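# Wind the cord onto its winder, then set it down

## Task

Get all of the cord wound onto the winder along its length, passing through both of its notches. No loop may sit more than a finger's width away from the winder, and no more than a finger's length of free end may stick out beyond the last notch the cord passes through. Finish by placing the winder on the table and releasing it.

## Robot and tools

Robot: two arms, left_arm and right_arm, each ending in a two-finger gripper. Base positions in the scene frame: left_arm at (-0.008, +0.299, 0) m and right_arm at (0, -0.313, +0.001) m, both nearly unrotated.

Scene frame: origin at table-top height, midway between the arms, a little behind the table's near edge. +x points out over the table, +z points up, and +y points toward the left_arm side. Arm names do not match image left and right. A gripper's fingers point along its own +z axis and close along its own y axis. Reported hand positions and orientations are in the scene frame and can be off by a few cm, more when the arm reaches far.

Row layout, used by both execute_actions and move: one flat list of 14 numbers covering both arms, each in [-1, 1]. Numbers 1-7 are left_arm: dx, dy, dz, rx, ry, rz, opening. Numbers 8-14 are the same seven for right_arm.
- The six pose numbers are an offset, not a pose. They are measured along that arm's own Hand target axes, starting from the Hand target at the start of the call.
- Scale: 1.0 means 0.6 m of travel, or 180 degrees for rx, ry, rz. Those three together form one rotation vector.
- Opening is absolute: +1 is fully open (0.094 m), -1 is closed.
- Six zeros means no new pose for that arm. Its opening number is still a command, so repeat its current opening to leave it as it is.

execute_actions(actions, cameras):
- actions is a list of up to 15 rows per action. Each row is one control step of 1/30 s.
- Every row is measured from the pose at the start of that action, not from the row before it. A short table holds its last row out to step 15.
- A new call begins from the current Hand target, so sending the same offset again moves the arm further.
- An empty actions list returns the state and images.

move(target, speed, blend, opening_speed, grip_force, blocking, cameras):
- target is either one 14-number row or a list of up to 15 rows. Every row is an offset from the same starting Hand targets, not from the previous row.
- speed: m/s, 0.002 to 2.9, default 0.25. Turning is capped at twice that in rad/s.
- blend: in m, how closely the path rounds intermediate targets. 0 stops at each one.
- opening_speed: rate on the -1..+1 scale per second, at least 0.2. Use it to close gently on anything that could deform.
- grip_force: N per pad, 10 to 50. The setting persists. Lower forces close slowly.
- blocking=false returns after about 0.5 s while the motion continues.
- Timing: paths are straight lines and all end together. A move lasts at least 0.5 s and is cut off at 10 s. Paths do not avoid obstacles or the other arm.
- Faster moves lag, stray from the path and hit harder. Routing close past an arm's own base can whip its elbow around, so go around it.
- Result: adds a move: line. done means within 10 mm and 2 degrees. Other endings include off_target, moving, held and fault. limits=paced means the pose was clipped; limits=held means steps were withheld.

Other tools:
- wait(seconds, 0 to 3600): lets time pass without sending commands. It returns early if a running move finishes.
- stop(): brakes the current move. Braking needs some distance.
- zoom_image(camera, region=[x0,y0,x1,y1]): pixel region up to 504x504 from that camera's latest image.
- finished_scene(scene): ends the scene for good. Call it only once the wound winder sits released on the table.

Cameras: cam_head_left, cam_head_right, cam_high, cam_low, cam_left_wrist and cam_right_wrist, each 672x504. Calibration is given in OpenCV form. The two head cameras are fixed on a beam behind the arms, and the wrist cameras move with their hands. Pass ["all"], a list of names, or []. An unknown camera name invalidates the call.

Reading results:
- Hand target: the last commanded pose after clipping. The gripper often rests short of it. Check position and tilt after every move, and send the missing distance as a new offset.
- The controller limits each step's orientation change to 40 degrees.
- grip_measured uses the opening scale and reads slightly wide when empty. On a grasped part it reads a little narrower than the part.
- grip_effort_nm: negative means closing. It is not pad force.
- Joint torques: noisy and offset, so use them only as a rough contact hint.
- Joint velocities reading within noise means the arm is still.
- Tool commands shows the present gripper commands.

Motor heat: holding loads, reaching far out, or pushing against something unreachable heats motors. MOTOR HOT appears at 75 °C. At 90 °C that arm folds and stays idle. At 100 °C it goes limp.

Joint ranges in rad:
- waist -2.618 to 3.054
- shoulder 0 to 3.142
- elbow 0 to 3.142 (straight at 2.901)
- wrist pitch and yaw ±1.571
- wrist roll ±2.094

Avoid:
- Dropping the winder or cord, or releasing parts that are still moving.
- Fast impacts, or pressing hard against the table or fixtures (bar, spacers, plate, low rail).
- Grippers or wrist cameras hitting each other, or closing one gripper on the other's fingers.
- Strain on the camera cables.
- Anything leaving the table.

To stop an arm pressing into something, command its target back behind the gripper. Loose objects may occasionally get nudged by outside forces.

Each tool is called by a JSON object that holds its "fn" and its "kwargs".

## Session

I'll start by looking at the scene.

{"fn": "execute_actions", "kwargs": {"actions": [], "cameras": ["all"]}}

Scene clock: 0.00 s.
left_arm: end_effector_position=(+0.4131, +0.2924, +0.0534) grip_measured=+1.000 grip_effort_nm=n/a end_effector_quat_wxyz=(+0.529, -0.010, +0.849, -0.013) | right_arm: end_effector_position=(+0.4164, -0.2968, +0.0402) grip_measured=+1.000 grip_effort_nm=n/a end_effector_quat_wxyz=(+0.497, -0.019, +0.867, +0.013)
Joint positions: left_arm=[-0.046 1.748 0.497 0.781 0.005 -0.045 0.094] | right_arm=[0.04 1.721 0.51 0.688 -0.015 -0.001 0.094]
Joint velocities: within noise
Joint torques (N m): no reading
Motor temperatures (°C): left_arm=[25 33 39 42 25 25 29] | right_arm=[22 34 34 42 26 31 29]
Heat: left arm: 42 °C; right arm: 42 °C.
Hand target: left_arm +0.4183, +0.2927, +0.0634; +0.542, -0.010, +0.840, -0.013 | right_arm +0.4174, -0.2969, +0.0416; +0.498, -0.018, +0.867, +0.013
Tool commands: left_gripper/opening=+1.0 right_gripper/opening=+1.0

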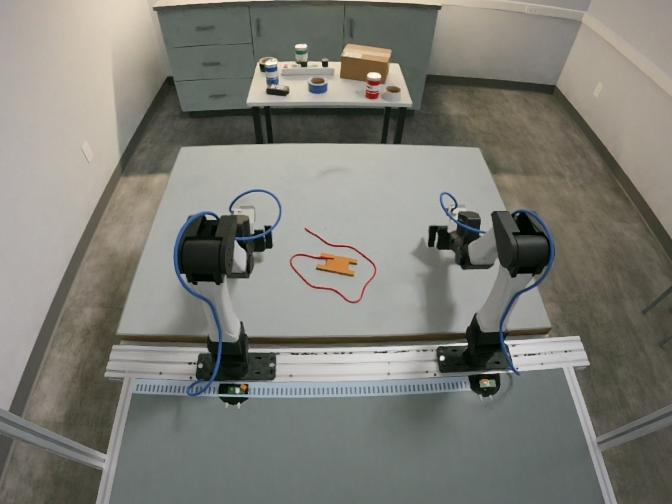

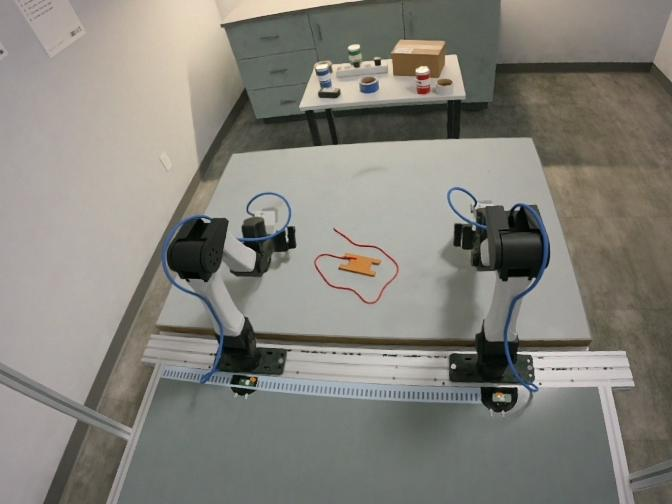

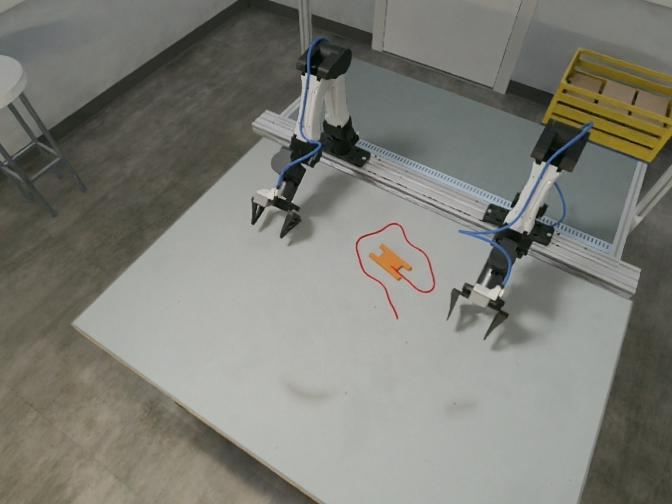

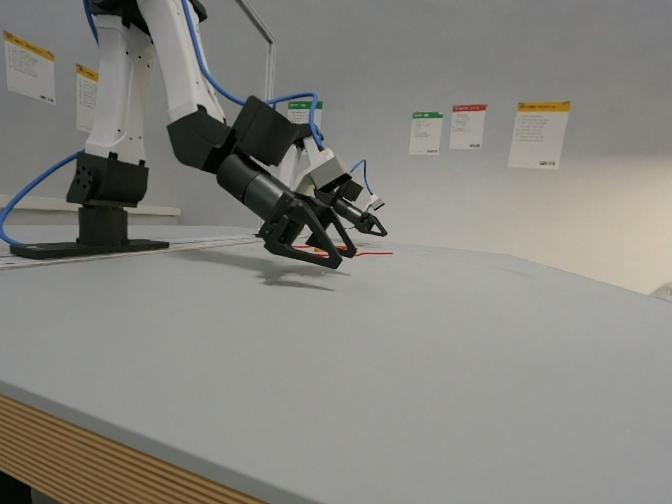

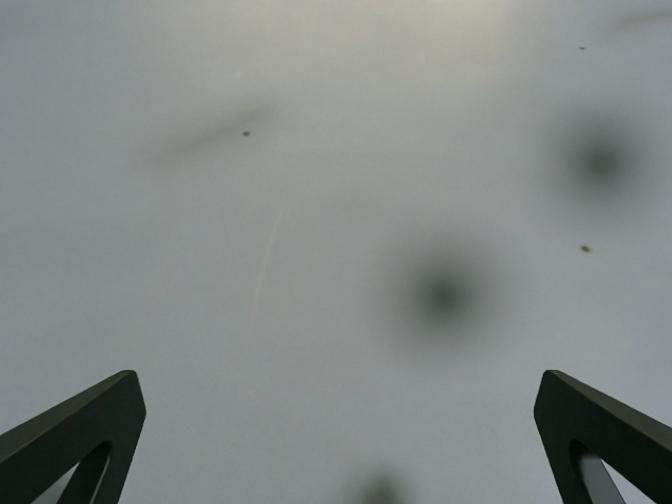

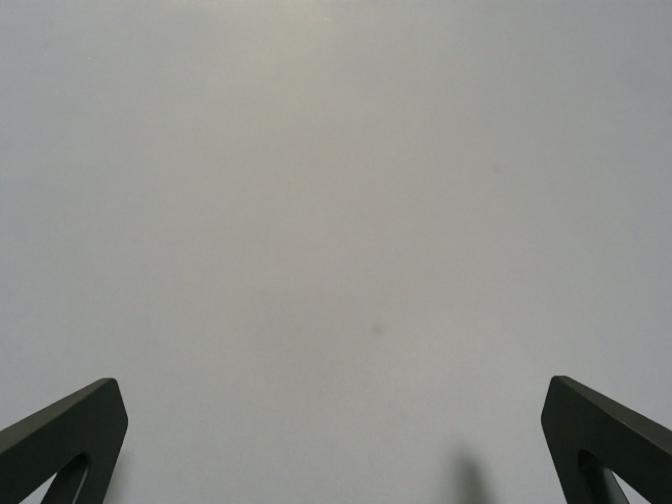

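{"fn": "zoom_image", "kwargs": {"camera": "cam_head_left", "region": [270, 215, 400, 313]}}

{"fn": "zoom_image", "kwargs": {"camera": "cam_head_right", "region": [295, 215, 425, 313]}}

{"fn": "zoom_image", "kwargs": {"camera": "cam_high", "region": [335, 215, 465, 313]}}

Scaled by 3.877 from the camera's image (finer frame: 960x720).

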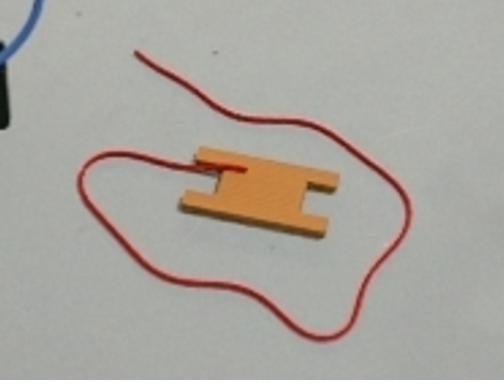

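Scaled by 3.877 from the camera's image (finer frame: 960x720).

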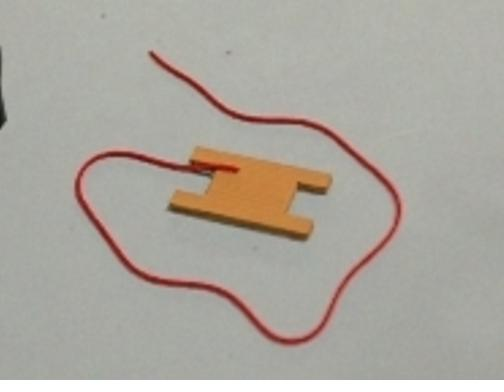

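Scaled by 3.877 from the camera's image (finer frame: 960x720).

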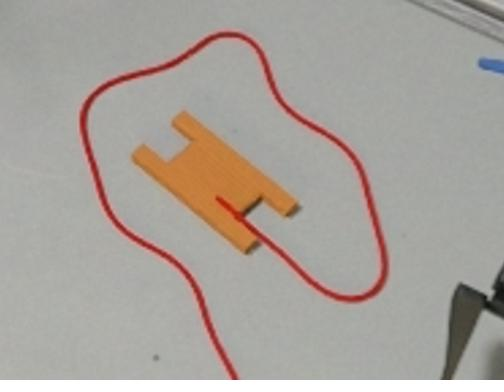

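{"fn": "move", "kwargs": {"target": [-0.1445, -0.3956, -0.2827, 0.3204, 0.2643, 0.5108, 1.0, 0, 0, 0, 0, 0, 0, 1.0], "speed": 0.4, "cameras": ["cam_left_wrist", "cam_head_left"]}}

Scene clock: 10.70 s.
left_arm: end_effector_position=(+0.2982, +0.0623, +0.2169) grip_measured=+1.000 grip_effort_nm=0.02 end_effector_quat_wxyz=(+0.084, +0.777, +0.624, +0.016) | right_arm: end_effector_position=(+0.4164, -0.2968, +0.0402) grip_measured=+1.000 grip_effort_nm=-0.02 end_effector_quat_wxyz=(+0.497, -0.019, +0.867, +0.013)
Joint positions: left_arm=[-0.67 1.942 2.108 -1.572 0.027 1.148 0.094] | right_arm=[0.04 1.721 0.51 0.688 -0.015 -0.001 0.094]
Joint torques (N m): left_arm=[-0.03 -7.6 7.32 0.61 -0.03 0.23] | right_arm=[0.36 -6.32 4.49 1.83 0 -0.05]
Heat: left arm: 45 °C; right arm: 44 °C.
Hand target: left_arm +0.2998, +0.0601, +0.2200; +0.001, +0.787, +0.618, +0.000 | right_arm +0.4174, -0.2969, +0.0416; +0.498, -0.018, +0.867, +0.013
Off the commanded pose: left_arm 0.004 m, 10 deg | right_arm 0.002 m, 0 deg.
joint sent to its limit (left arm) — joint 4 (wrist pitch), lower limit. The joint targets are off in orientation, not in position.
move: off_target (left_arm)
cam_left_wrist: T_world_to_cam=[[-0.97343, 0.18328, -0.13725, 0.30808], [0.13264, 0.93995, 0.31447, -0.12673], [0.18665, 0.28791, -0.93929, 0.21643]] pos_world=[0.27631, 0.00034, 0.28542]
Images, in order (width x height): cam_head_left 672x504, cam_left_wrist 672x504.

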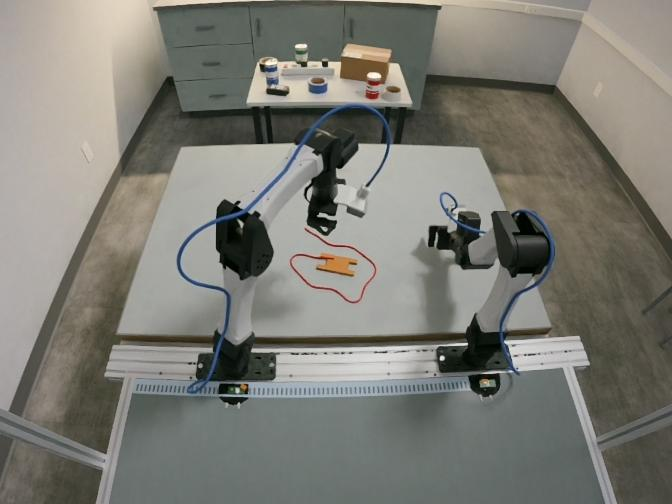

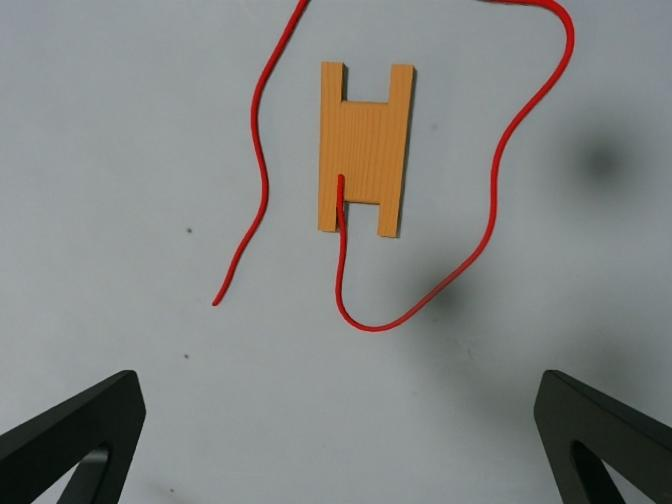

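{"fn": "zoom_image", "kwargs": {"camera": "cam_left_wrist", "region": [260, 30, 480, 260]}}

Scaled by 2.191 from the camera's image (finer frame: 960x720).

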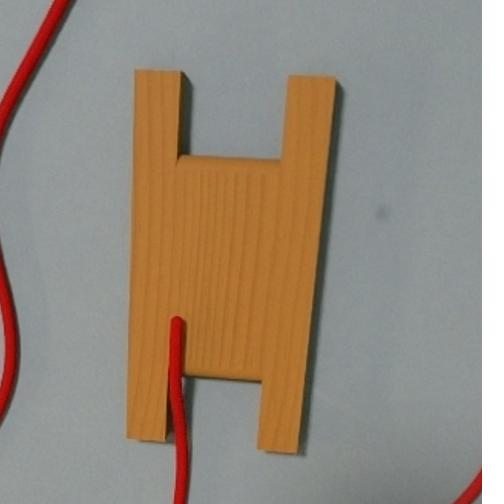

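{"fn": "execute_actions", "kwargs": {"actions": [], "cameras": ["cam_low", "cam_high", "cam_head_right"]}}

{"fn": "zoom_image", "kwargs": {"camera": "cam_low", "region": [200, 90, 400, 290]}}

{"fn": "zoom_image", "kwargs": {"camera": "cam_high", "region": [270, 100, 530, 350]}}

Scene clock: 13.07 s.
left_arm: end_effector_position=(+0.2982, +0.0625, +0.2169) grip_measured=+1.000 grip_effort_nm=0.02 end_effector_quat_wxyz=(+0.084, +0.777, +0.623, +0.017) | right_arm: end_effector_position=(+0.4164, -0.2968, +0.0402) grip_measured=+1.000 grip_effort_nm=-0.02 end_effector_quat_wxyz=(+0.497, -0.019, +0.867, +0.013)
Joint positions: left_arm=[-0.67 1.942 2.108 -1.572 0.026 1.148 0.094] | right_arm=[0.04 1.721 0.51 0.688 -0.015 -0.001 0.094]
Joint velocities: within noise
Joint torques (N m): left_arm=[0.01 -7.53 7.24 0.61 0 0.23] | right_arm=[0.29 -6.39 4.68 1.84 0.02 -0.05]
Motor temperatures (°C): left_arm=[25 34 40 44 25 25 28] | right_arm=[22 35 34 44 26 30 29]
Heat: left arm: 44 °C; right arm: 44 °C.
Hand target: left_arm +0.2998, +0.0601, +0.2200; +0.001, +0.786, +0.618, +0.000 | right_arm +0.4174, -0.2969, +0.0416; +0.498, -0.018, +0.867, +0.013
Tool commands: left_gripper/opening=+1.0 right_gripper/opening=+1.0
Off the commanded pose: left_arm 0.004 m, 10 deg | right_arm 0.002 m, 0 deg.
Images, in order (width x height): cam_head_right 672x504, cam_high 672x504, cam_low 672x504.

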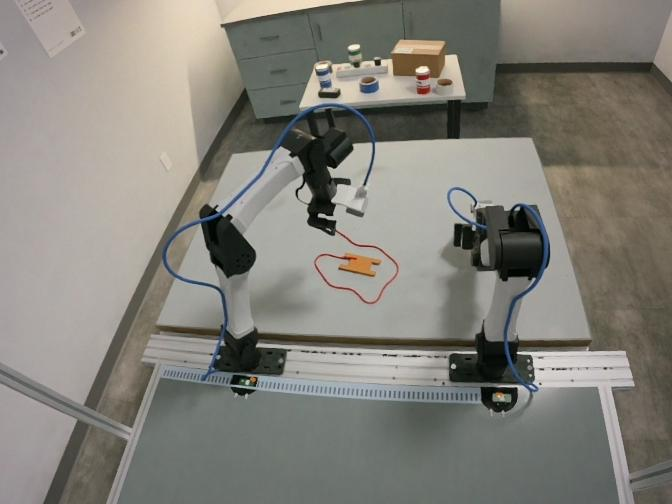

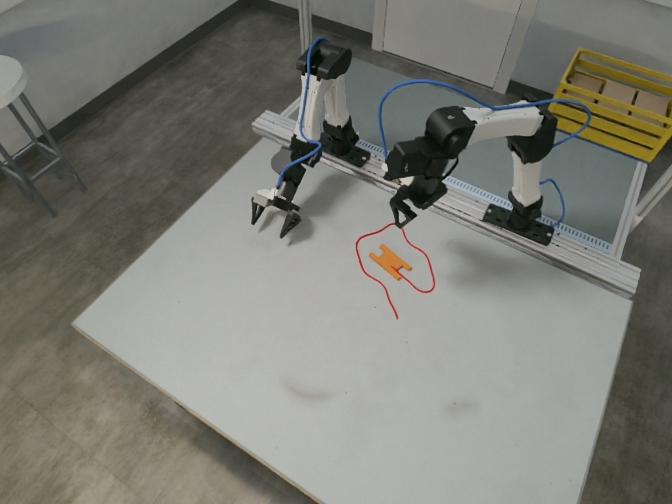

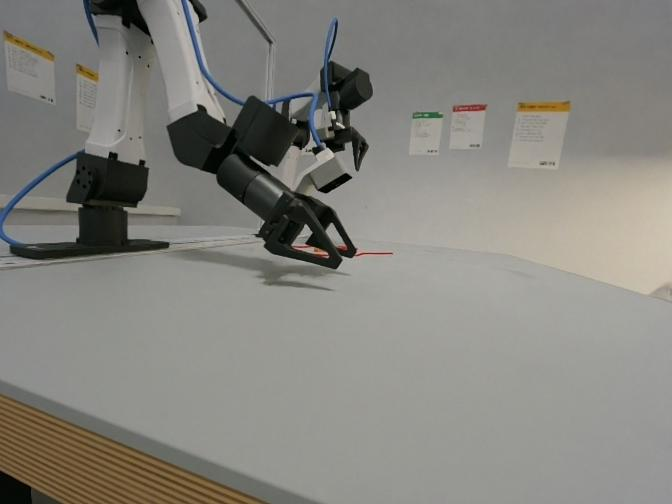

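Scaled by 2.520 from the camera's image (finer frame: 960x720).

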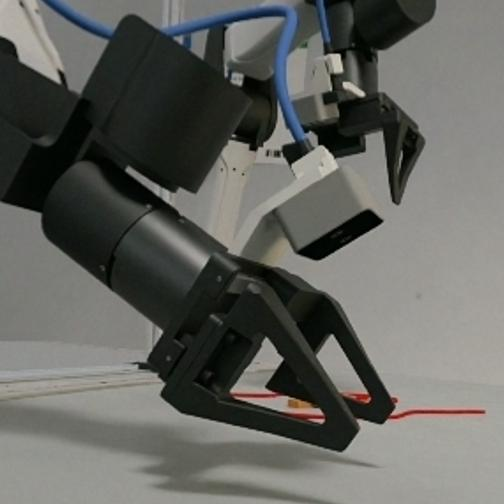

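Scaled by 1.938 from the camera's image (finer frame: 960x720).

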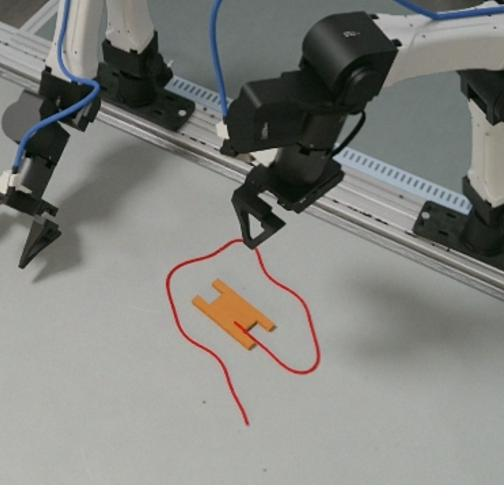

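{"fn": "move", "kwargs": {"target": [-0.1005, 0.0191, 0.2, 0, 0, -0.0064, 1.0, 0, 0, 0, 0, 0, 0, 1.0], "speed": 0.25, "cameras": ["cam_left_wrist"]}}

Scene clock: 17.03 s.
left_arm: end_effector_position=(+0.2889, +0.0081, +0.0988) grip_measured=+1.000 grip_effort_nm=0.02 end_effector_quat_wxyz=(-0.017, +0.782, +0.623, -0.004) | right_arm: end_effector_position=(+0.4164, -0.2968, +0.0402) grip_measured=+1.000 grip_effort_nm=-0.01 end_effector_quat_wxyz=(+0.497, -0.019, +0.867, +0.013)
Joint positions: left_arm=[-0.796 2.194 2.022 -1.437 0.02 1.034 0.094] | right_arm=[0.04 1.721 0.51 0.688 -0.015 -0.001 0.094]
Joint torques (N m): left_arm=[0.13 -9.39 7.49 0.54 0.05 -0.03] | right_arm=[0.27 -6.5 4.55 1.81 0.04 -0.06]
Heat: left arm: 44 °C; right arm: 45 °C.
Hand target: left_arm +0.2968, -0.0013, +0.1002; +0.001, +0.780, +0.625, +0.000 | right_arm +0.4174, -0.2969, +0.0416; +0.498, -0.018, +0.867, +0.013
Off the commanded pose: left_arm 0.012 m, 2 deg | right_arm 0.002 m, 0 deg.
move: off_target (left_arm)
cam_left_wrist: T_world_to_cam=[[-0.97941, 0.19732, 0.04263, 0.27662], [0.1972, 0.89002, 0.41107, -0.06519], [0.04317, 0.41101, -0.91061, 0.16049]] pos_world=[0.27685, -0.06253, 0.16115]

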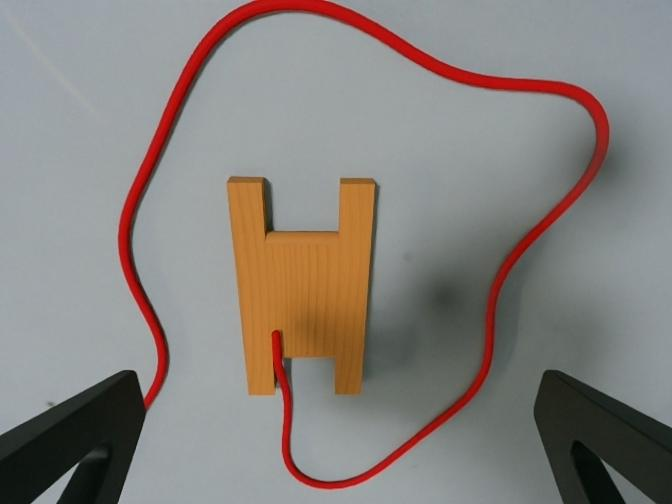

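{"fn": "move", "kwargs": {"target": [-0.004, 0.0125, 0.1003, 0, 0, 0, 0.65, 0, 0, 0, 0, 0, 0, 1.0], "speed": 0.15, "cameras": ["cam_left_wrist"]}}

Scene clock: 19.53 s.
left_arm: end_effector_position=(+0.3007, -0.0019, +0.0457) grip_measured=+0.652 grip_effort_nm=-0.08 end_effector_quat_wxyz=(-0.004, +0.782, +0.623, -0.002) | right_arm: end_effector_position=(+0.4164, -0.2968, +0.0402) grip_measured=+1.000 grip_effort_nm=-0.02 end_effector_quat_wxyz=(+0.497, -0.019, +0.867, +0.013)
Joint positions: left_arm=[-0.796 2.24 1.886 -1.229 0.02 1.033 0.078] | right_arm=[0.04 1.721 0.51 0.688 -0.015 -0.001 0.094]
Joint torques (N m): left_arm=[0.31 -10.11 4.96 0.64 0.05 0] | right_arm=[0.49 -6.56 4.49 1.79 0.01 -0.08]
Heat: left arm: 43 °C; right arm: 45 °C.
Hand target: left_arm +0.3036, -0.0053, +0.0400; +0.001, +0.780, +0.625, +0.000 | right_arm +0.4174, -0.2969, +0.0416; +0.498, -0.018, +0.867, +0.013
Off the commanded pose: left_arm 0.007 m, 1 deg | right_arm 0.002 m, 0 deg.
move: done
cam_left_wrist: T_world_to_cam=[[-0.98008, 0.19757, 0.02004, 0.29366], [0.18908, 0.89757, 0.39827, -0.03375], [0.0607, 0.39413, -0.91705, 0.11068]] pos_world=[0.28747, -0.07135, 0.10905]

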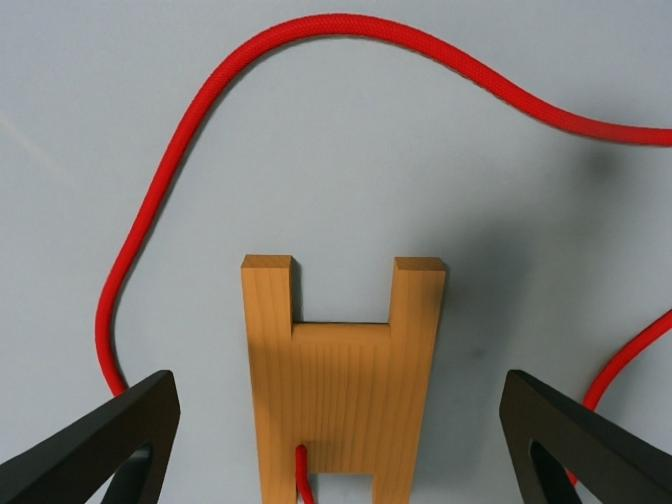

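{"fn": "move", "kwargs": {"target": [0, 0, 0.05, 0, 0, 0, 0.65, 0, 0, 0, 0, 0, 0, 1.0], "speed": 0.08, "cameras": ["cam_left_wrist"]}}

Scene clock: 21.20 s.
left_arm: end_effector_position=(+0.3016, -0.0021, +0.0164) grip_measured=+0.652 grip_effort_nm=-0.08 end_effector_quat_wxyz=(-0.003, +0.782, +0.623, -0.002) | right_arm: end_effector_position=(+0.4164, -0.2968, +0.0402) grip_measured=+1.000 grip_effort_nm=-0.02 end_effector_quat_wxyz=(+0.497, -0.019, +0.867, +0.013)
Joint positions: left_arm=[-0.796 2.262 1.805 -1.124 0.02 1.033 0.078] | right_arm=[0.04 1.721 0.51 0.688 -0.015 -0.001 0.094]
Joint torques (N m): left_arm=[0.21 -10.1 4.52 0.63 0.05 -0.01] | right_arm=[0.53 -6.39 4.44 1.78 0.05 -0.03]
Heat: left arm: 43 °C; right arm: 45 °C.
Hand target: left_arm +0.3036, -0.0053, +0.0099; +0.001, +0.780, +0.625, +0.000 | right_arm +0.4174, -0.2969, +0.0416; +0.498, -0.018, +0.867, +0.013
Off the commanded pose: left_arm 0.007 m, 1 deg | right_arm 0.002 m, 0 deg.
move: done
cam_left_wrist: T_world_to_cam=[[-0.98009, 0.19767, 0.01879, 0.29516], [0.18872, 0.89794, 0.3976, -0.02199], [0.06172, 0.39322, -0.91737, 0.08356]] pos_world=[0.28827, -0.07145, 0.07985]

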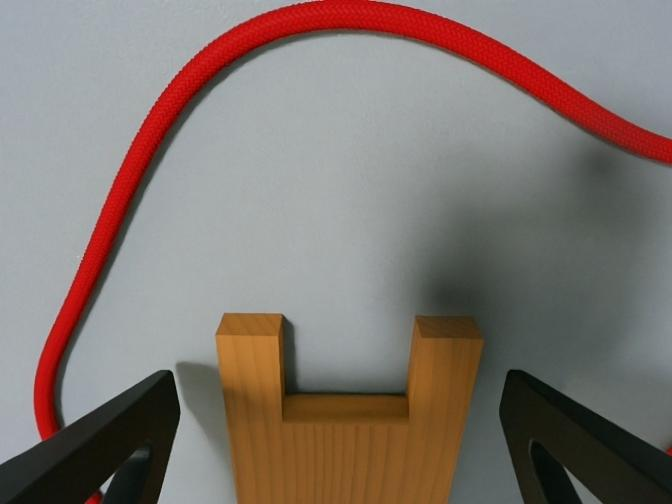

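{"fn": "move", "kwargs": {"target": [0.01325, -0.0026, 0.01, 0, 0, 0, 0.65, 0, 0, 0, 0, 0, 0, 1.0], "speed": 0.05, "cameras": ["cam_left_wrist"]}}

Scene clock: 22.53 s.
left_arm: end_effector_position=(+0.3006, -0.0003, +0.0100) grip_measured=+0.652 grip_effort_nm=-0.07 end_effector_quat_wxyz=(-0.003, +0.782, +0.623, -0.001) | right_arm: end_effector_position=(+0.4164, -0.2968, +0.0402) grip_measured=+1.000 grip_effort_nm=-0.02 end_effector_quat_wxyz=(+0.497, -0.019, +0.867, +0.013)
Joint positions: left_arm=[-0.796 2.26 1.776 -1.097 0.019 1.033 0.078] | right_arm=[0.04 1.721 0.51 0.688 -0.015 -0.001 0.094]
Joint torques (N m): left_arm=[1.18 -11.3 2.96 0.75 0.06 0.12] | right_arm=[0.28 -6.57 4.68 1.78 0.04 -0.04]
Heat: left arm: 43 °C; right arm: 45 °C.
Hand target: left_arm +0.3037, +0.0027, +0.0038; +0.001, +0.780, +0.625, +0.000 | right_arm +0.4174, -0.2969, +0.0416; +0.498, -0.018, +0.867, +0.013
Off the commanded pose: left_arm 0.008 m, 1 deg | right_arm 0.002 m, 0 deg.
move: done
cam_left_wrist: T_world_to_cam=[[-0.98025, 0.19688, 0.01841, 0.29398], [0.18782, 0.89791, 0.3981, -0.02053], [0.06185, 0.3937, -0.91716, 0.07697]] pos_world=[0.28727, -0.06975, 0.07336]

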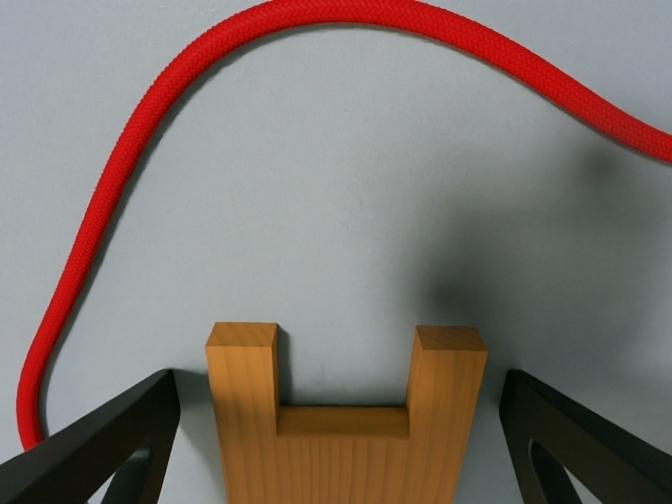

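{"fn": "move", "kwargs": {"target": [0.0135, -0.003, -0.005, 0, 0, 0, 0.65, 0, 0, 0, 0, 0, 0, 1.0], "speed": 0.05, "cameras": ["cam_left_wrist"]}}

Scene clock: 23.57 s.
left_arm: end_effector_position=(+0.3003, +0.0032, +0.0103) grip_measured=+0.652 grip_effort_nm=-0.07 end_effector_quat_wxyz=(+0.002, +0.779, +0.627, -0.007) | right_arm: end_effector_position=(+0.4164, -0.2968, +0.0402) grip_measured=+1.000 grip_effort_nm=-0.02 end_effector_quat_wxyz=(+0.497, -0.019, +0.867, +0.013)
Joint positions: left_arm=[-0.785 2.241 1.745 -1.077 0.031 1.034 0.078] | right_arm=[0.04 1.721 0.51 0.688 -0.015 -0.001 0.094]
Joint torques (N m): left_arm=[1.5 -11.78 3.08 0.53 -0.07 0.26] | right_arm=[0.46 -6.52 4.49 1.82 -0.01 -0.05]
Heat: left arm: 43 °C; right arm: 45 °C.
Hand target: left_arm +0.3038, +0.0110, +0.0070; +0.001, +0.780, +0.625, +0.000 | right_arm +0.4174, -0.2969, +0.0416; +0.498, -0.018, +0.867, +0.013
Off the commanded pose: left_arm 0.009 m, 1 deg | right_arm 0.002 m, 0 deg.
move: done
cam_left_wrist: T_world_to_cam=[[-0.98209, 0.18754, 0.01801, 0.29362], [0.17995, 0.90539, 0.38457, -0.02137], [0.05582, 0.38092, -0.92292, 0.07782]] pos_world=[0.28787, -0.06536, 0.07475]

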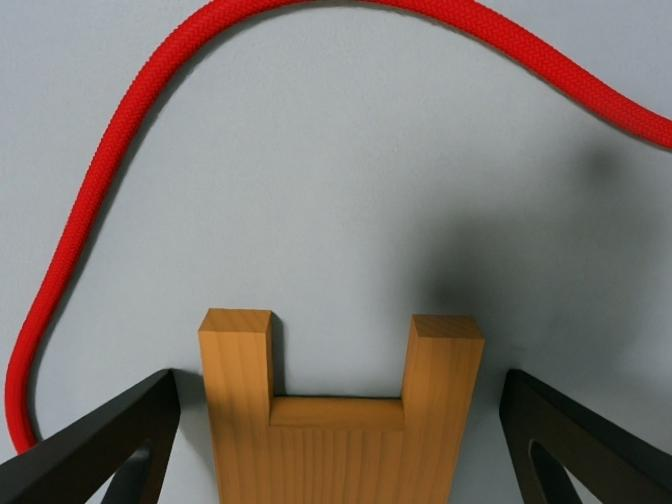

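{"fn": "move", "kwargs": {"target": [0, 0, 0, 0, 0, 0, 0.0, 0, 0, 0, 0, 0, 0, 1.0], "grip_force": 35, "opening_speed": 0.5, "cameras": ["cam_left_wrist"]}}

Scene clock: 25.43 s.
left_arm: end_effector_position=(+0.3010, +0.0042, +0.0102) grip_measured=+0.201 grip_effort_nm=-0.73 end_effector_quat_wxyz=(+0.001, +0.779, +0.626, -0.007) | right_arm: end_effector_position=(+0.4164, -0.2968, +0.0402) grip_measured=+1.000 grip_effort_nm=-0.02 end_effector_quat_wxyz=(+0.497, -0.019, +0.867, +0.013)
Joint positions: left_arm=[-0.782 2.241 1.744 -1.077 0.031 1.038 0.056] | right_arm=[0.04 1.721 0.51 0.688 -0.015 -0.001 0.094]
Joint torques (N m): left_arm=[1.31 -11.74 3.11 0.58 -0.06 0.21] | right_arm=[0.27 -6.43 4.44 1.82 0.06 -0.06]
Heat: left arm: 42 °C; right arm: 45 °C.
Hand target: left_arm +0.3038, +0.0111, +0.0069; +0.001, +0.780, +0.625, +0.000 | right_arm +0.4174, -0.2969, +0.0416; +0.498, -0.018, +0.867, +0.013
Off the commanded pose: left_arm 0.008 m, 1 deg | right_arm 0.002 m, 0 deg.
grip_force (N): 35, 35
move: done
cam_left_wrist: T_world_to_cam=[[-0.9818, 0.18899, 0.01854, 0.2939], [0.18146, 0.90494, 0.38492, -0.02278], [0.05597, 0.38128, -0.92276, 0.07719]] pos_world=[0.28837, -0.06436, 0.07455]

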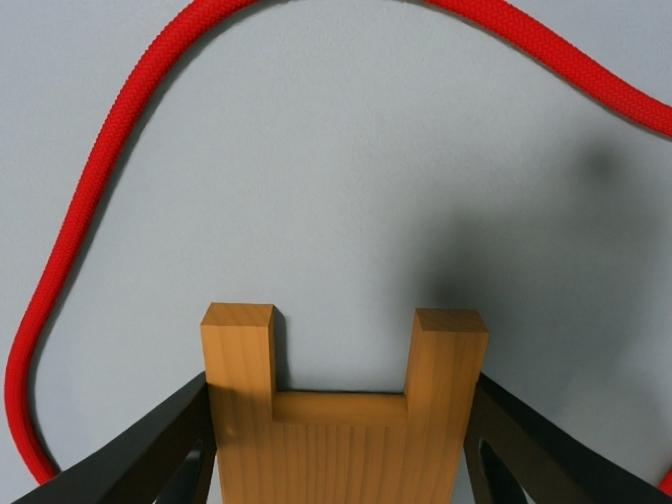

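{"fn": "move", "kwargs": {"target": [[0, 0, -0.0833, 0, 0, 0, 0.0, 0, 0, 0, 0, 0, 0, 1.0], [0.0252, -0.0318, -0.2133, 0, 0, -0.570, 0.0, 0, 0, 0, 0, 0, 0, 1.0]], "speed": 0.25, "blend": 0.03, "cameras": ["cam_left_wrist", "cam_high", "cam_head_left"]}}

Scene clock: 31.30 s.
left_arm: end_effector_position=(+0.2835, +0.0287, +0.1127) grip_measured=+0.201 grip_effort_nm=-0.73 end_effector_quat_wxyz=(-0.022, +0.010, +1.000, +0.013) | right_arm: end_effector_position=(+0.4164, -0.2968, +0.0402) grip_measured=+1.000 grip_effort_nm=-0.02 end_effector_quat_wxyz=(+0.497, -0.019, +0.867, +0.013)
Joint positions: left_arm=[-0.765 2.13 1.975 -1.469 0.026 -0.711 0.056] | right_arm=[0.04 1.721 0.51 0.688 -0.015 -0.001 0.094]
Joint torques (N m): left_arm=[1.05 -14.01 7.54 0.11 -0.09 -0.07] | right_arm=[0.36 -6.52 4.62 1.82 0.06 -0.11]
Heat: left arm: 42 °C; right arm: 45 °C.
Hand target: left_arm +0.2884, +0.0300, +0.1350; +0.001, +0.000, +1.000, -0.001 | right_arm +0.4174, -0.2969, +0.0416; +0.498, -0.018, +0.867, +0.013
Off the commanded pose: left_arm 0.023 m, 3 deg | right_arm 0.002 m, 0 deg.
grip_force (N): 35, 35
move: off_target (left_arm); blend cut to 0.025 m at target 1
cam_left_wrist: T_world_to_cam=[[0.00648, -0.99987, -0.01494, 0.02799], [-0.90025, -0.01234, 0.4352, 0.24607], [-0.43533, 0.01063, -0.90021, 0.31089]] pos_world=[0.35668, 0.02772, 0.1732]
Images, in order (width x height): cam_head_left 672x504, cam_high 672x504, cam_left_wrist 672x504.

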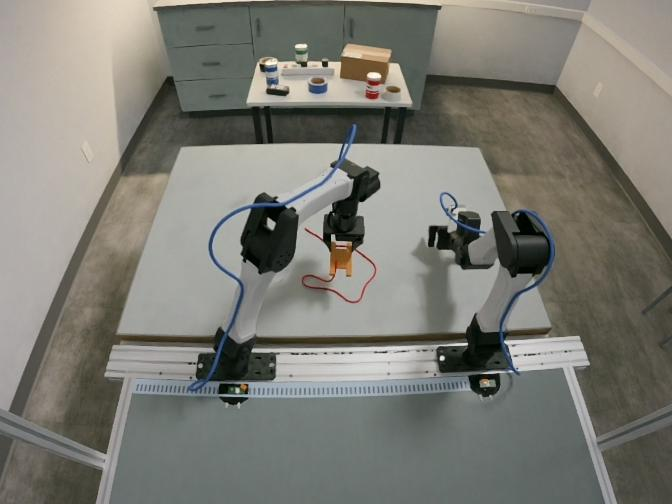

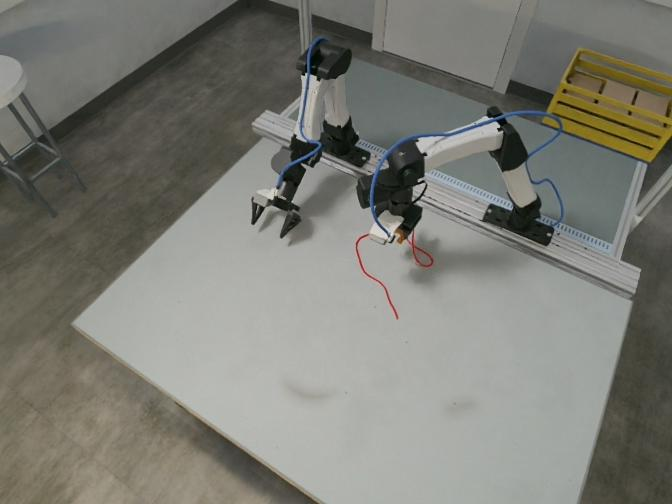

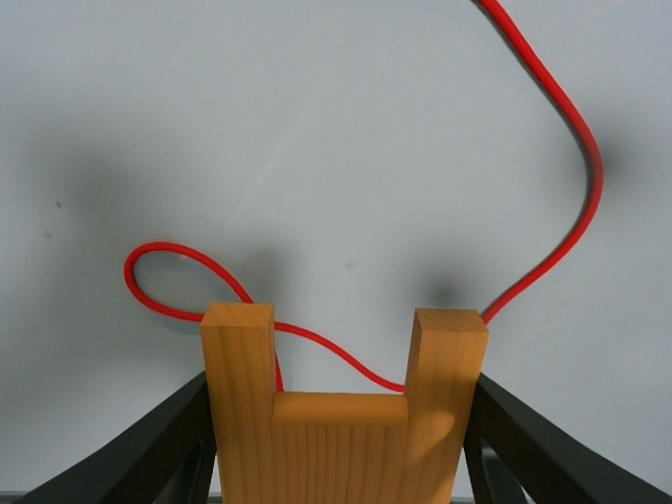

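{"fn": "zoom_image", "kwargs": {"camera": "cam_head_left", "region": [280, 200, 400, 310]}}

{"fn": "zoom_image", "kwargs": {"camera": "cam_high", "region": [340, 140, 480, 330]}}

Scaled by 4.200 from the camera's image (finer frame: 960x720).

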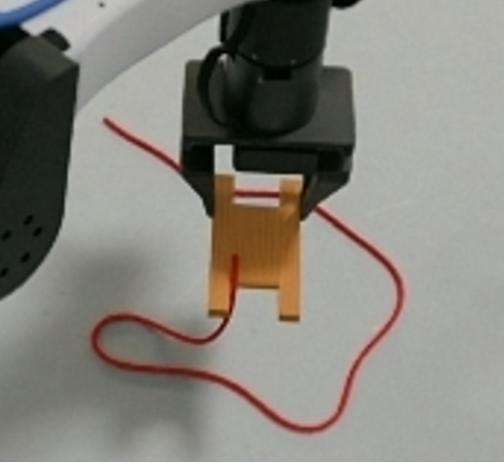

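Scaled by 2.653 from the camera's image (finer frame: 960x720).

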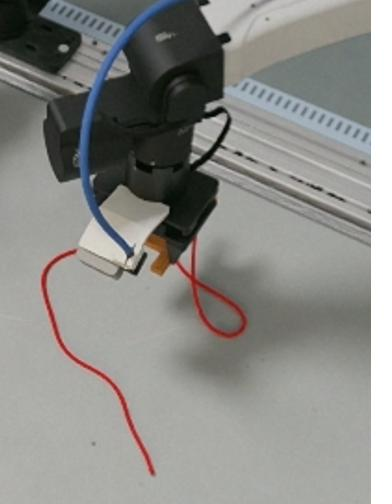

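{"fn": "move", "kwargs": {"target": [0, 0, 0, 0, 0, 0, 0.0, 0.041, 0.3752, -0.3093, -0.2778, -0.4944, -0.5095, -0.1], "speed": 0.3, "cameras": ["cam_right_wrist", "cam_high", "cam_head_right"]}}

Scene clock: 38.90 s.
left_arm: end_effector_position=(+0.2833, +0.0288, +0.1127) grip_measured=+0.201 grip_effort_nm=-0.73 end_effector_quat_wxyz=(-0.022, +0.010, +1.000, +0.013) | right_arm: end_effector_position=(+0.2347, -0.0825, +0.1056) grip_measured=-0.098 grip_effort_nm=-0.10 end_effector_quat_wxyz=(+0.698, -0.715, +0.034, +0.022)
Joint positions: left_arm=[-0.765 2.13 1.975 -1.47 0.026 -0.712 0.056] | right_arm=[0.246 1.902 0.326 1.485 -1.316 -1.588 0.042]
Joint torques (N m): left_arm=[1.09 -14 7.54 0.14 -0.09 -0.04] | right_arm=[0.84 -5.61 2.96 2.01 -0.17 -0.03]
Motor temperatures (°C): left_arm=[25 42 41 41 25 25 28] | right_arm=[22 36 34 48 26 30 28]
Heat: left arm: 42 °C; right arm: 48 °C.
Hand target: left_arm +0.2883, +0.0300, +0.1349; +0.001, +0.000, +1.000, -0.001 | right_arm +0.2348, -0.0800, +0.1150; +0.707, -0.707, +0.000, +0.000
Off the commanded pose: left_arm 0.023 m, 3 deg | right_arm 0.010 m, 5 deg.
grip_force (N): 35, 35
move: off_target (right_arm)
cam_right_wrist: T_world_to_cam=[[0.08602, 0.04194, 0.99541, -0.12208], [0.88822, -0.4558, -0.05755, -0.20174], [0.4513, 0.88909, -0.07646, 0.06646]] pos_world=[0.1597, -0.14592, 0.11499]
Images, in order (width x height): cam_head_right 672x504, cam_high 672x504, cam_right_wrist 672x504.

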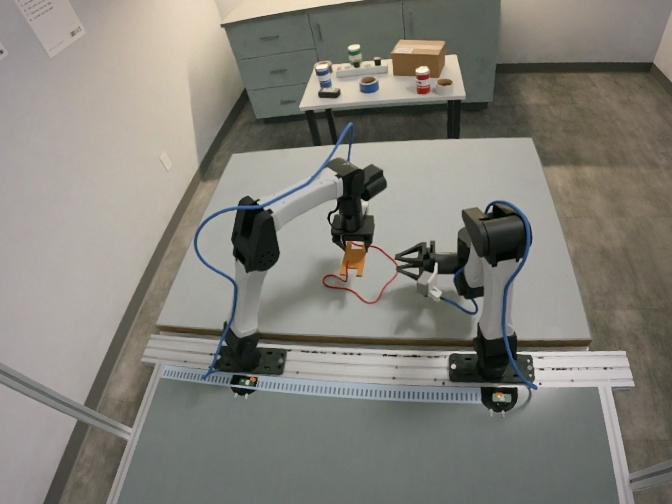

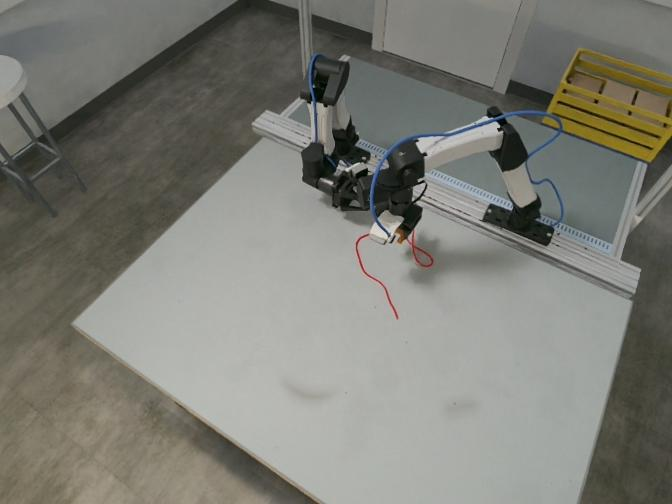

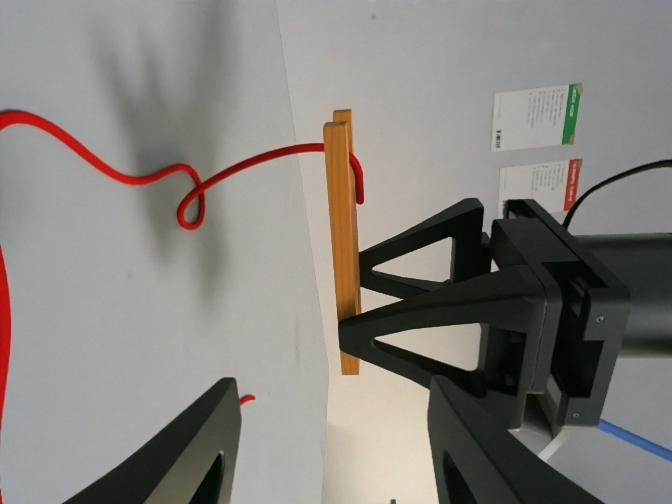

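{"fn": "zoom_image", "kwargs": {"camera": "cam_right_wrist", "region": [230, 90, 480, 400]}}

Scaled by 1.626 from the camera's image (finer frame: 960x720).

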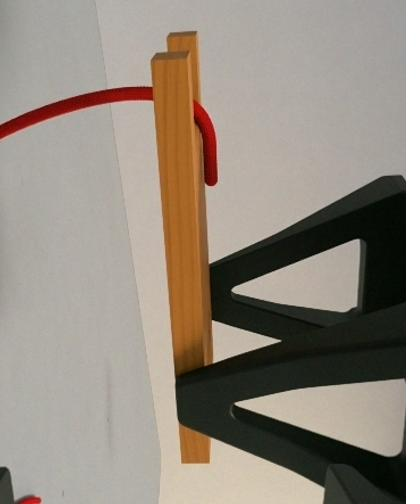

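{"fn": "move", "kwargs": {"target": [0, 0, 0, 0, 0, 0, 0.0, -0.018, 0.0042, 0.0792, 0.016, 0, -0.011, -0.3], "speed": 0.12, "cameras": ["cam_right_wrist"]}}

Scene clock: 41.93 s.
left_arm: end_effector_position=(+0.2833, +0.0288, +0.1127) grip_measured=+0.201 grip_effort_nm=-0.73 end_effector_quat_wxyz=(-0.022, +0.010, +1.000, +0.013) | right_arm: end_effector_position=(+0.2211, -0.0358, +0.1005) grip_measured=-0.299 grip_effort_nm=-0.10 end_effector_quat_wxyz=(+0.692, -0.721, +0.018, +0.022)
Joint positions: left_arm=[-0.765 2.13 1.975 -1.47 0.026 -0.712 0.056] | right_arm=[0.442 1.929 0.353 1.486 -1.143 -1.604 0.033]
Joint torques (N m): left_arm=[1.09 -13.98 7.56 0.14 -0.1 -0.05] | right_arm=[0.85 -4.93 3.21 2.37 0 -0.05]
Heat: left arm: 43 °C; right arm: 49 °C.
Hand target: left_arm +0.2883, +0.0300, +0.1349; +0.001, +0.000, +1.000, -0.001 | right_arm +0.2240, -0.0324, +0.1124; +0.724, -0.689, -0.013, -0.012
Off the commanded pose: left_arm 0.023 m, 3 deg | right_arm 0.013 m, 7 deg.
joint sent to its limit (right arm) — joint 4 (wrist pitch), upper limit. The joint targets are off in orientation, not in position.
grip_force (N): 35, 35
move: off_target (right_arm)
cam_right_wrist: T_world_to_cam=[[0.06311, 0.05817, 0.99631, -0.11228], [0.89999, -0.43477, -0.03162, -0.17313], [0.43132, 0.89866, -0.07979, 0.03567]] pos_world=[0.14752, -0.10079, 0.10924]

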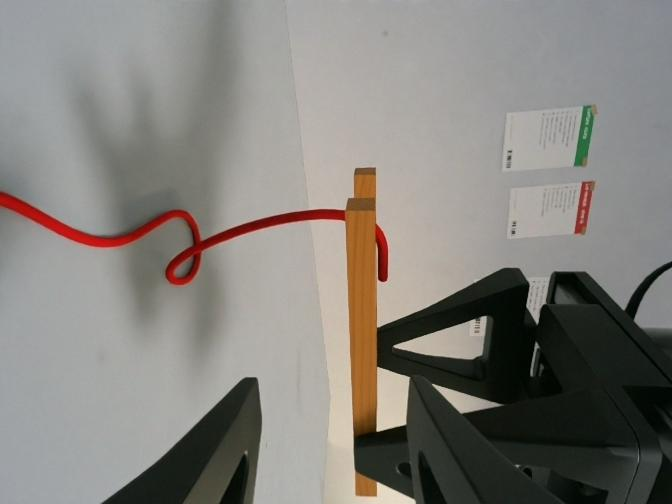

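{"fn": "move", "kwargs": {"target": [0, 0.0833, -0.05, 0, 0, 0, 0.0, 0.0072, -0.0555, 0.0862, -0.016, 0, 0.011, -0.3], "speed": 0.12, "cameras": ["cam_right_wrist"]}}

Scene clock: 44.63 s.
left_arm: end_effector_position=(+0.2911, +0.0729, +0.1524) grip_measured=+0.201 grip_effort_nm=-0.73 end_effector_quat_wxyz=(-0.010, -0.003, +1.000, +0.001) | right_arm: end_effector_position=(+0.2262, +0.0141, +0.1404) grip_measured=-0.299 grip_effort_nm=-0.10 end_effector_quat_wxyz=(+0.704, -0.710, +0.006, +0.004)
Joint positions: left_arm=[-0.662 2.015 1.959 -1.537 0.026 -0.635 0.056] | right_arm=[0.604 1.817 0.473 1.333 -0.971 -1.574 0.033]
Joint torques (N m): left_arm=[1.03 -13.07 4.68 0.23 -0.11 0.21] | right_arm=[0.94 -7.73 4.7 1.48 0.02 -0.02]
Heat: left arm: 44 °C; right arm: 49 °C.
Hand target: left_arm +0.2883, +0.0800, +0.1648; +0.000, +0.000, +1.000, -0.001 | right_arm +0.2270, +0.0175, +0.1484; +0.707, -0.707, +0.000, +0.000
Off the commanded pose: left_arm 0.015 m, 1 deg | right_arm 0.009 m, 1 deg.
grip_force (N): 35, 35
move: off_target (left_arm)
cam_right_wrist: T_world_to_cam=[[0.02096, 0.02696, 0.99942, -0.14565], [0.89615, -0.4437, -0.00683, -0.15727], [0.44325, 0.89577, -0.03346, -0.01726]] pos_world=[0.15165, -0.05039, 0.14392]

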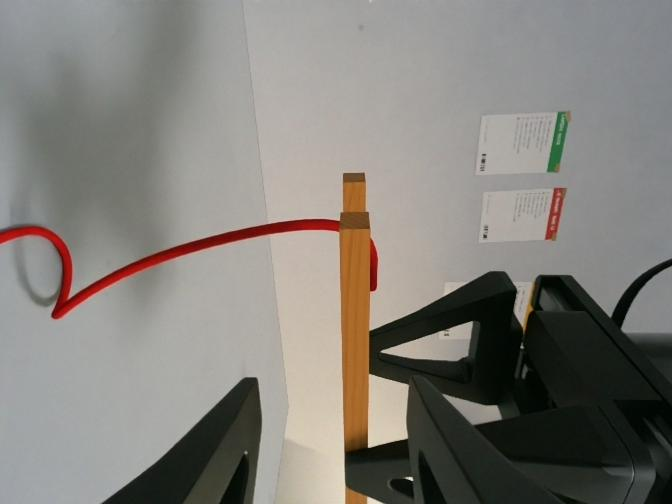

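{"fn": "zoom_image", "kwargs": {"camera": "cam_right_wrist", "region": [240, 160, 520, 504]}}

Scaled by 1.465 from the camera's image (finer frame: 960x720).

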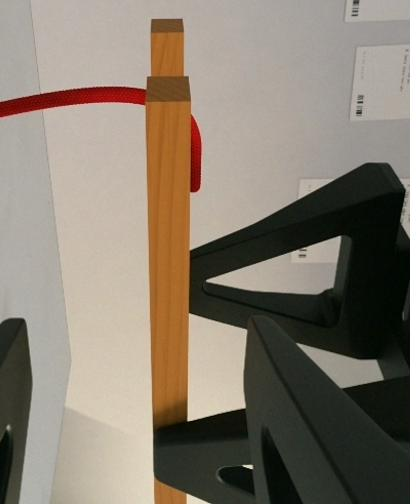

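{"fn": "move", "kwargs": {"target": [0, 0, 0, 0, 0, 0, 0.0, 0.0083, -0.0108, 0.0333, 0, 0, 0, -0.3], "speed": 0.1, "cameras": ["cam_right_wrist"]}}

Scene clock: 47.37 s.
left_arm: end_effector_position=(+0.2911, +0.0729, +0.1524) grip_measured=+0.201 grip_effort_nm=-0.73 end_effector_quat_wxyz=(-0.010, -0.003, +1.000, +0.001) | right_arm: end_effector_position=(+0.2310, +0.0338, +0.1505) grip_measured=-0.299 grip_effort_nm=-0.10 end_effector_quat_wxyz=(+0.706, -0.708, +0.003, +0.001)
Joint positions: left_arm=[-0.662 2.015 1.959 -1.537 0.026 -0.635 0.056] | right_arm=[0.651 1.817 0.542 1.274 -0.924 -1.574 0.033]
Joint torques (N m): left_arm=[0.99 -13.01 4.63 0.23 -0.1 0.21] | right_arm=[0.83 -7.16 5.11 1.5 0.01 0]
Heat: left arm: 44 °C; right arm: 48 °C.
Hand target: left_arm +0.2883, +0.0800, +0.1648; +0.000, +0.000, +1.000, -0.001 | right_arm +0.2319, +0.0375, +0.1548; +0.707, -0.707, -0.001, +0.000
Off the commanded pose: left_arm 0.015 m, 1 deg | right_arm 0.006 m, 0 deg.
grip_force (N): 35, 35
move: done
cam_right_wrist: T_world_to_cam=[[0.01204, 0.02095, 0.99971, -0.15417], [0.8962, -0.44365, -0.00149, -0.15359], [0.44349, 0.89596, -0.02412, -0.03819]] pos_world=[0.15644, -0.0307, 0.15297]

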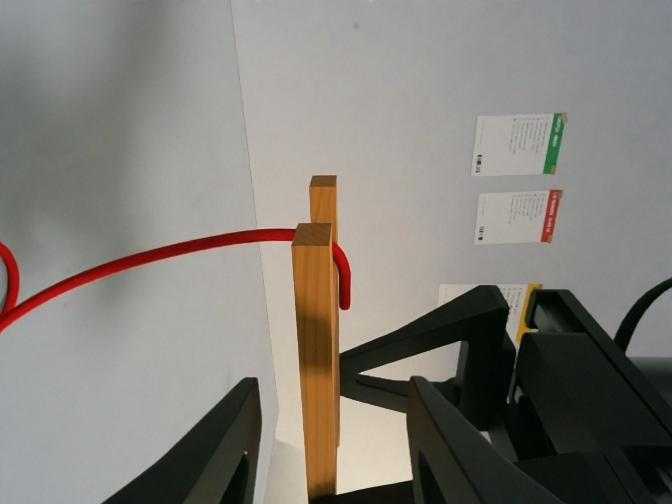

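{"fn": "move", "kwargs": {"target": [0, 0, 0, 0, 0, 0, 0.0, 0, 0.01, 0.0142, 0, 0, 0, -0.3], "speed": 0.08, "cameras": ["cam_right_wrist"]}}

Scene clock: 48.57 s.
left_arm: end_effector_position=(+0.2911, +0.0729, +0.1524) grip_measured=+0.201 grip_effort_nm=-0.73 end_effector_quat_wxyz=(-0.010, -0.003, +1.000, +0.001) | right_arm: end_effector_position=(+0.2304, +0.0419, +0.1479) grip_measured=-0.299 grip_effort_nm=-0.09 end_effector_quat_wxyz=(+0.705, -0.709, +0.004, +0.002)
Joint positions: left_arm=[-0.662 2.015 1.959 -1.537 0.026 -0.635 0.056] | right_arm=[0.675 1.838 0.559 1.275 -0.901 -1.574 0.033]
Joint torques (N m): left_arm=[1.01 -13.03 4.66 0.21 -0.1 0.2] | right_arm=[0.91 -5.55 5.16 1.7 0.02 0.02]
Heat: left arm: 44 °C; right arm: 48 °C.
Hand target: left_arm +0.2883, +0.0800, +0.1648; +0.000, +0.000, +1.000, -0.001 | right_arm +0.2319, +0.0461, +0.1489; +0.707, -0.707, +0.000, +0.000
Off the commanded pose: left_arm 0.015 m, 1 deg | right_arm 0.004 m, 1 deg.
grip_force (N): 35, 35
move: done
cam_right_wrist: T_world_to_cam=[[0.01474, 0.02309, 0.99962, -0.1525], [0.89637, -0.44331, -0.00297, -0.14926], [0.44307, 0.89607, -0.02723, -0.04469]] pos_world=[0.15584, -0.0226, 0.15078]

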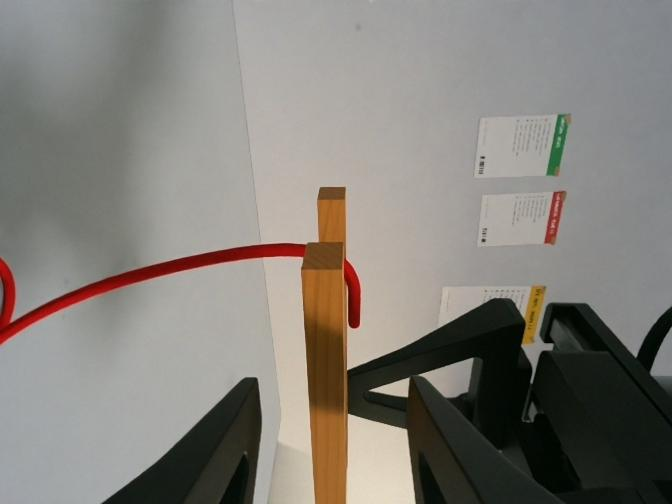

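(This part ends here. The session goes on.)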